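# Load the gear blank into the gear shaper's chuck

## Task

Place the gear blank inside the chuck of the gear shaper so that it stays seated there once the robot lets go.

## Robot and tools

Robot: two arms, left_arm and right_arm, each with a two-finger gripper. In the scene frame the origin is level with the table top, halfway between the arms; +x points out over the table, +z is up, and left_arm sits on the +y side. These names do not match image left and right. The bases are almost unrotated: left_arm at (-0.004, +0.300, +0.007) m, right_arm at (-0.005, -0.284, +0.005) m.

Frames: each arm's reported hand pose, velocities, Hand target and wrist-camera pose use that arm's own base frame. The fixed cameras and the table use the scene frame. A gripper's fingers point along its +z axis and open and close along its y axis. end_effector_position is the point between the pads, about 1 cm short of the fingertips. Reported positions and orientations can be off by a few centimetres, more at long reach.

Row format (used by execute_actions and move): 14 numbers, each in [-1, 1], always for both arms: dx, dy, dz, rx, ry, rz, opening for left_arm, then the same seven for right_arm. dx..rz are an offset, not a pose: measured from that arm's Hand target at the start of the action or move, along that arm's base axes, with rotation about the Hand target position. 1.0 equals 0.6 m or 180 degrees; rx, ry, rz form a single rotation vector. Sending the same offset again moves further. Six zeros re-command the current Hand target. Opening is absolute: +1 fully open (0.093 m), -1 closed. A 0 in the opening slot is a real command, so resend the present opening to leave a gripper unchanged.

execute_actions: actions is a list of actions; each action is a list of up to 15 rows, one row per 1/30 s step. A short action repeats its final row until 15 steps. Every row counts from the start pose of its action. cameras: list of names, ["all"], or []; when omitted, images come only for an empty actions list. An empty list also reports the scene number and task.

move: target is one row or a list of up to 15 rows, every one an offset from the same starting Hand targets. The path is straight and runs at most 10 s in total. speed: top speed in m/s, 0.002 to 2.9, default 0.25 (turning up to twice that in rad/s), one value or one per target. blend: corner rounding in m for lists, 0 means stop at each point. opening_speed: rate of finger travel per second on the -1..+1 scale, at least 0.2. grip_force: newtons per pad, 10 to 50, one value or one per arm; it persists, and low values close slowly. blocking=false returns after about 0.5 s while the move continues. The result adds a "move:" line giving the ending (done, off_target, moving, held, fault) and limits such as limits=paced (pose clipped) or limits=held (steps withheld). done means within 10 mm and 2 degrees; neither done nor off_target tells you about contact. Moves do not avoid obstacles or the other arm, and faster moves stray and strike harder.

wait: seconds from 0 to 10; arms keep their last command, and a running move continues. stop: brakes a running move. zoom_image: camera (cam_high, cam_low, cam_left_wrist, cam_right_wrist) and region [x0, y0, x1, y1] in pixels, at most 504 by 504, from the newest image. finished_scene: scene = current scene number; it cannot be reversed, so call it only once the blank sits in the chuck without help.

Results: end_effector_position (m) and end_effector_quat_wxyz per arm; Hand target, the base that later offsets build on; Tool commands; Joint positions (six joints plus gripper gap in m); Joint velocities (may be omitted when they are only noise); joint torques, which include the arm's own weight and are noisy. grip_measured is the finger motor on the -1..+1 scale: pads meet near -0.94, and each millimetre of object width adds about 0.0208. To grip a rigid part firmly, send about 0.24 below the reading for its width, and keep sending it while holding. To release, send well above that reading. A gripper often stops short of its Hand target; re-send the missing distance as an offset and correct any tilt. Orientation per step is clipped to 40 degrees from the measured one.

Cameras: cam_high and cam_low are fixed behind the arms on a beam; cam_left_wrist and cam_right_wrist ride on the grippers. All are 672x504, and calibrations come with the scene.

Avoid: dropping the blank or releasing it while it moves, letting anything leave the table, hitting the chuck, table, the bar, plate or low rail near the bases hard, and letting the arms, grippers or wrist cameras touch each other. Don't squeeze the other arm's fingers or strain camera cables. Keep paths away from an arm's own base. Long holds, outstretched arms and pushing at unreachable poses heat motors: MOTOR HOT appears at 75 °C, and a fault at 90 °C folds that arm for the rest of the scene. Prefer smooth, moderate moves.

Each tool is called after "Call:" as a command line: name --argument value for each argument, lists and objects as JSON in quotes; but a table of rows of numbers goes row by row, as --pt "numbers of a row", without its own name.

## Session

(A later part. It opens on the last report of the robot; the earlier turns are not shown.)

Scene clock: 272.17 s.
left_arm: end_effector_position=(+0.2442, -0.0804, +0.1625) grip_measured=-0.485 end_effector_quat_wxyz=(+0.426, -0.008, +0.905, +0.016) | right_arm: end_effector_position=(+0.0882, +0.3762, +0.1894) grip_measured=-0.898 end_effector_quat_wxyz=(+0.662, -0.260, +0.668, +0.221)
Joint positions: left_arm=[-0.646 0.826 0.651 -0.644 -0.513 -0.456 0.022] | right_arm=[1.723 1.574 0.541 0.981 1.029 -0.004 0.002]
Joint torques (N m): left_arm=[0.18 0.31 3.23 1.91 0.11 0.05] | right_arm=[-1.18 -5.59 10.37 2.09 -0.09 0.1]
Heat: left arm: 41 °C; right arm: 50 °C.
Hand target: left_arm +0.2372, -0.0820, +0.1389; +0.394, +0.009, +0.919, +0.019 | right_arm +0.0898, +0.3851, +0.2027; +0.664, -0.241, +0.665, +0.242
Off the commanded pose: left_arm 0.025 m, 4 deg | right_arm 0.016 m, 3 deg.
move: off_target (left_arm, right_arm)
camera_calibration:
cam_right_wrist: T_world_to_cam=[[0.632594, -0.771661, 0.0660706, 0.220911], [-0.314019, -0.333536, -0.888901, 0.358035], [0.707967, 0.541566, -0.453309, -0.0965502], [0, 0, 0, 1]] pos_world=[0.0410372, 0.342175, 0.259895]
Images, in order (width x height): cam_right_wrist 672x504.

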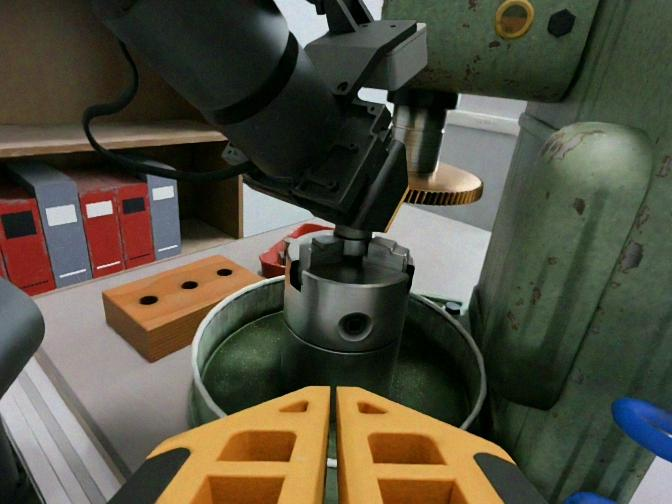

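Call:
move --pt "0.0108 0.002 0.0445 0 -0.022 0 -0.65 0 0 0 0 0 0 -0.9" --pt "0.0108 0.002 0.0445 0 -0.022 0 -0.15 0 0 0 0 0 0 -0.9" --pt "0.0108 0.002 0.13 0 -0.022 0 -0.15 0 0 0 0 0 0 -0.9" --pt "-0.06 0.015 0.18 0 -0.022 0 -0.15 0 0 0 0 0 0 -0.9" --speed '[0.06,0.06,0.1,0.15]' --blend '[0,0,0.01,0]' --opening_speed 0.5 --cameras '["cam_right_wrist","cam_left_wrist"]'

Call:
zoom_image --camera "cam_right_wrist" --region '[290, 170, 420, 300]'

Scene clock: 280.97 s.
left_arm: end_effector_position=(+0.2008, -0.0721, +0.2406) grip_measured=-0.152 end_effector_quat_wxyz=(+0.422, +0.014, +0.906, +0.023) | right_arm: end_effector_position=(+0.0882, +0.3762, +0.1894) grip_measured=-0.898 end_effector_quat_wxyz=(+0.662, -0.260, +0.668, +0.221)
Joint positions: left_arm=[-0.82 0.779 0.983 -1.113 -0.618 -0.57 0.038] | right_arm=[1.723 1.574 0.541 0.981 1.029 -0.004 0.002]
Joint torques (N m): left_arm=[-0.68 0.69 7.87 1.79 -0.42 -0.09] | right_arm=[-1.2 -5.55 10.37 2.08 -0.09 0.1]
Heat: left arm: 41 °C; right arm: 50 °C.
Hand target: left_arm +0.2012, -0.0731, +0.2469; +0.425, +0.009, +0.905, +0.020 | right_arm +0.0898, +0.3851, +0.2027; +0.664, -0.241, +0.665, +0.242
Off the commanded pose: left_arm 0.006 m, 1 deg | right_arm 0.016 m, 3 deg.
move: off_target (right_arm)
camera_calibration:
cam_left_wrist: T_world_to_cam=[[0.00340111, -0.999111, -0.0420089, -0.0618171], [-0.909208, 0.0144001, -0.416093, 0.320849], [0.416328, 0.03961, -0.908351, 0.224998], [0, 0, 0, 1]] pos_world=[0.198256, -0.0752946, 0.335283]
cam_right_wrist: T_world_to_cam=[[0.632594, -0.771661, 0.0660706, 0.220911], [-0.314019, -0.333536, -0.888901, 0.358035], [0.707967, 0.541566, -0.453309, -0.0965502], [0, 0, 0, 1]] pos_world=[0.0410372, 0.342175, 0.259895]
Images, in order (width x height): cam_left_wrist 672x504, cam_right_wrist 672x504.

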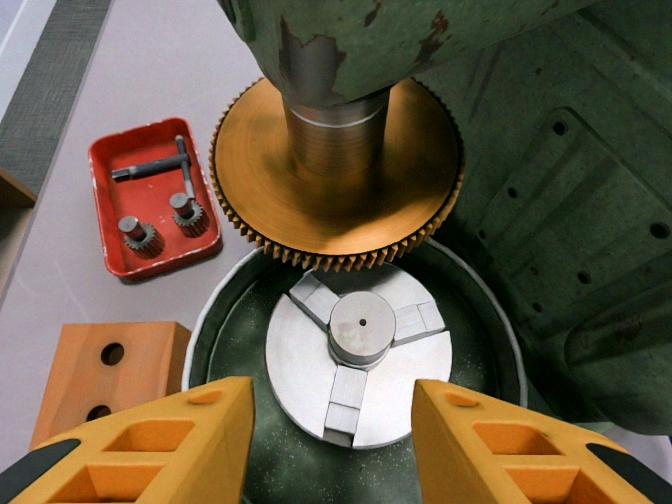

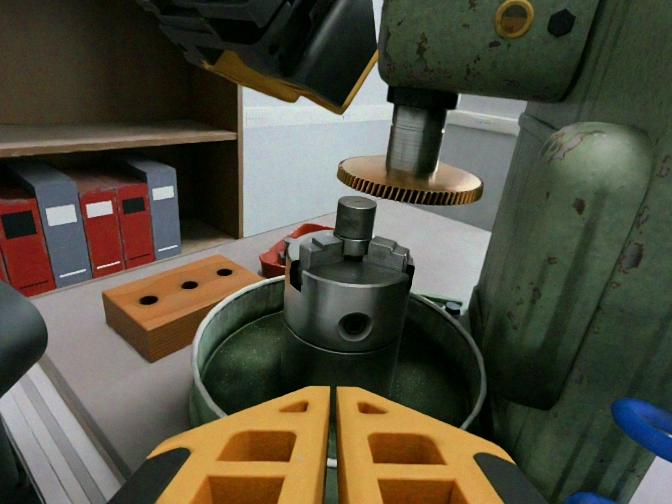

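Scaled by 3.877 from the camera's 672x504 image, which has a finer 960x720 frame.

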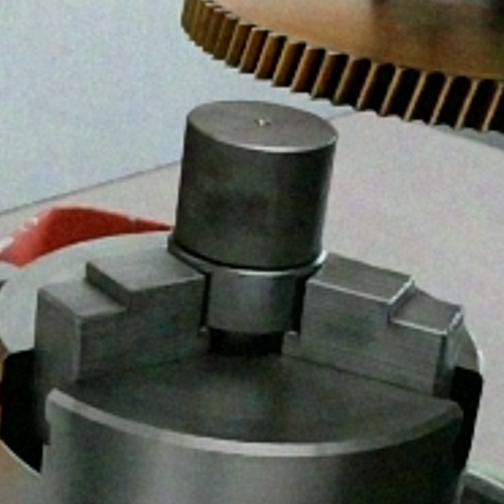

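Seated.

Call:
finished_scene --scene 2

The scene is finished: the task was done.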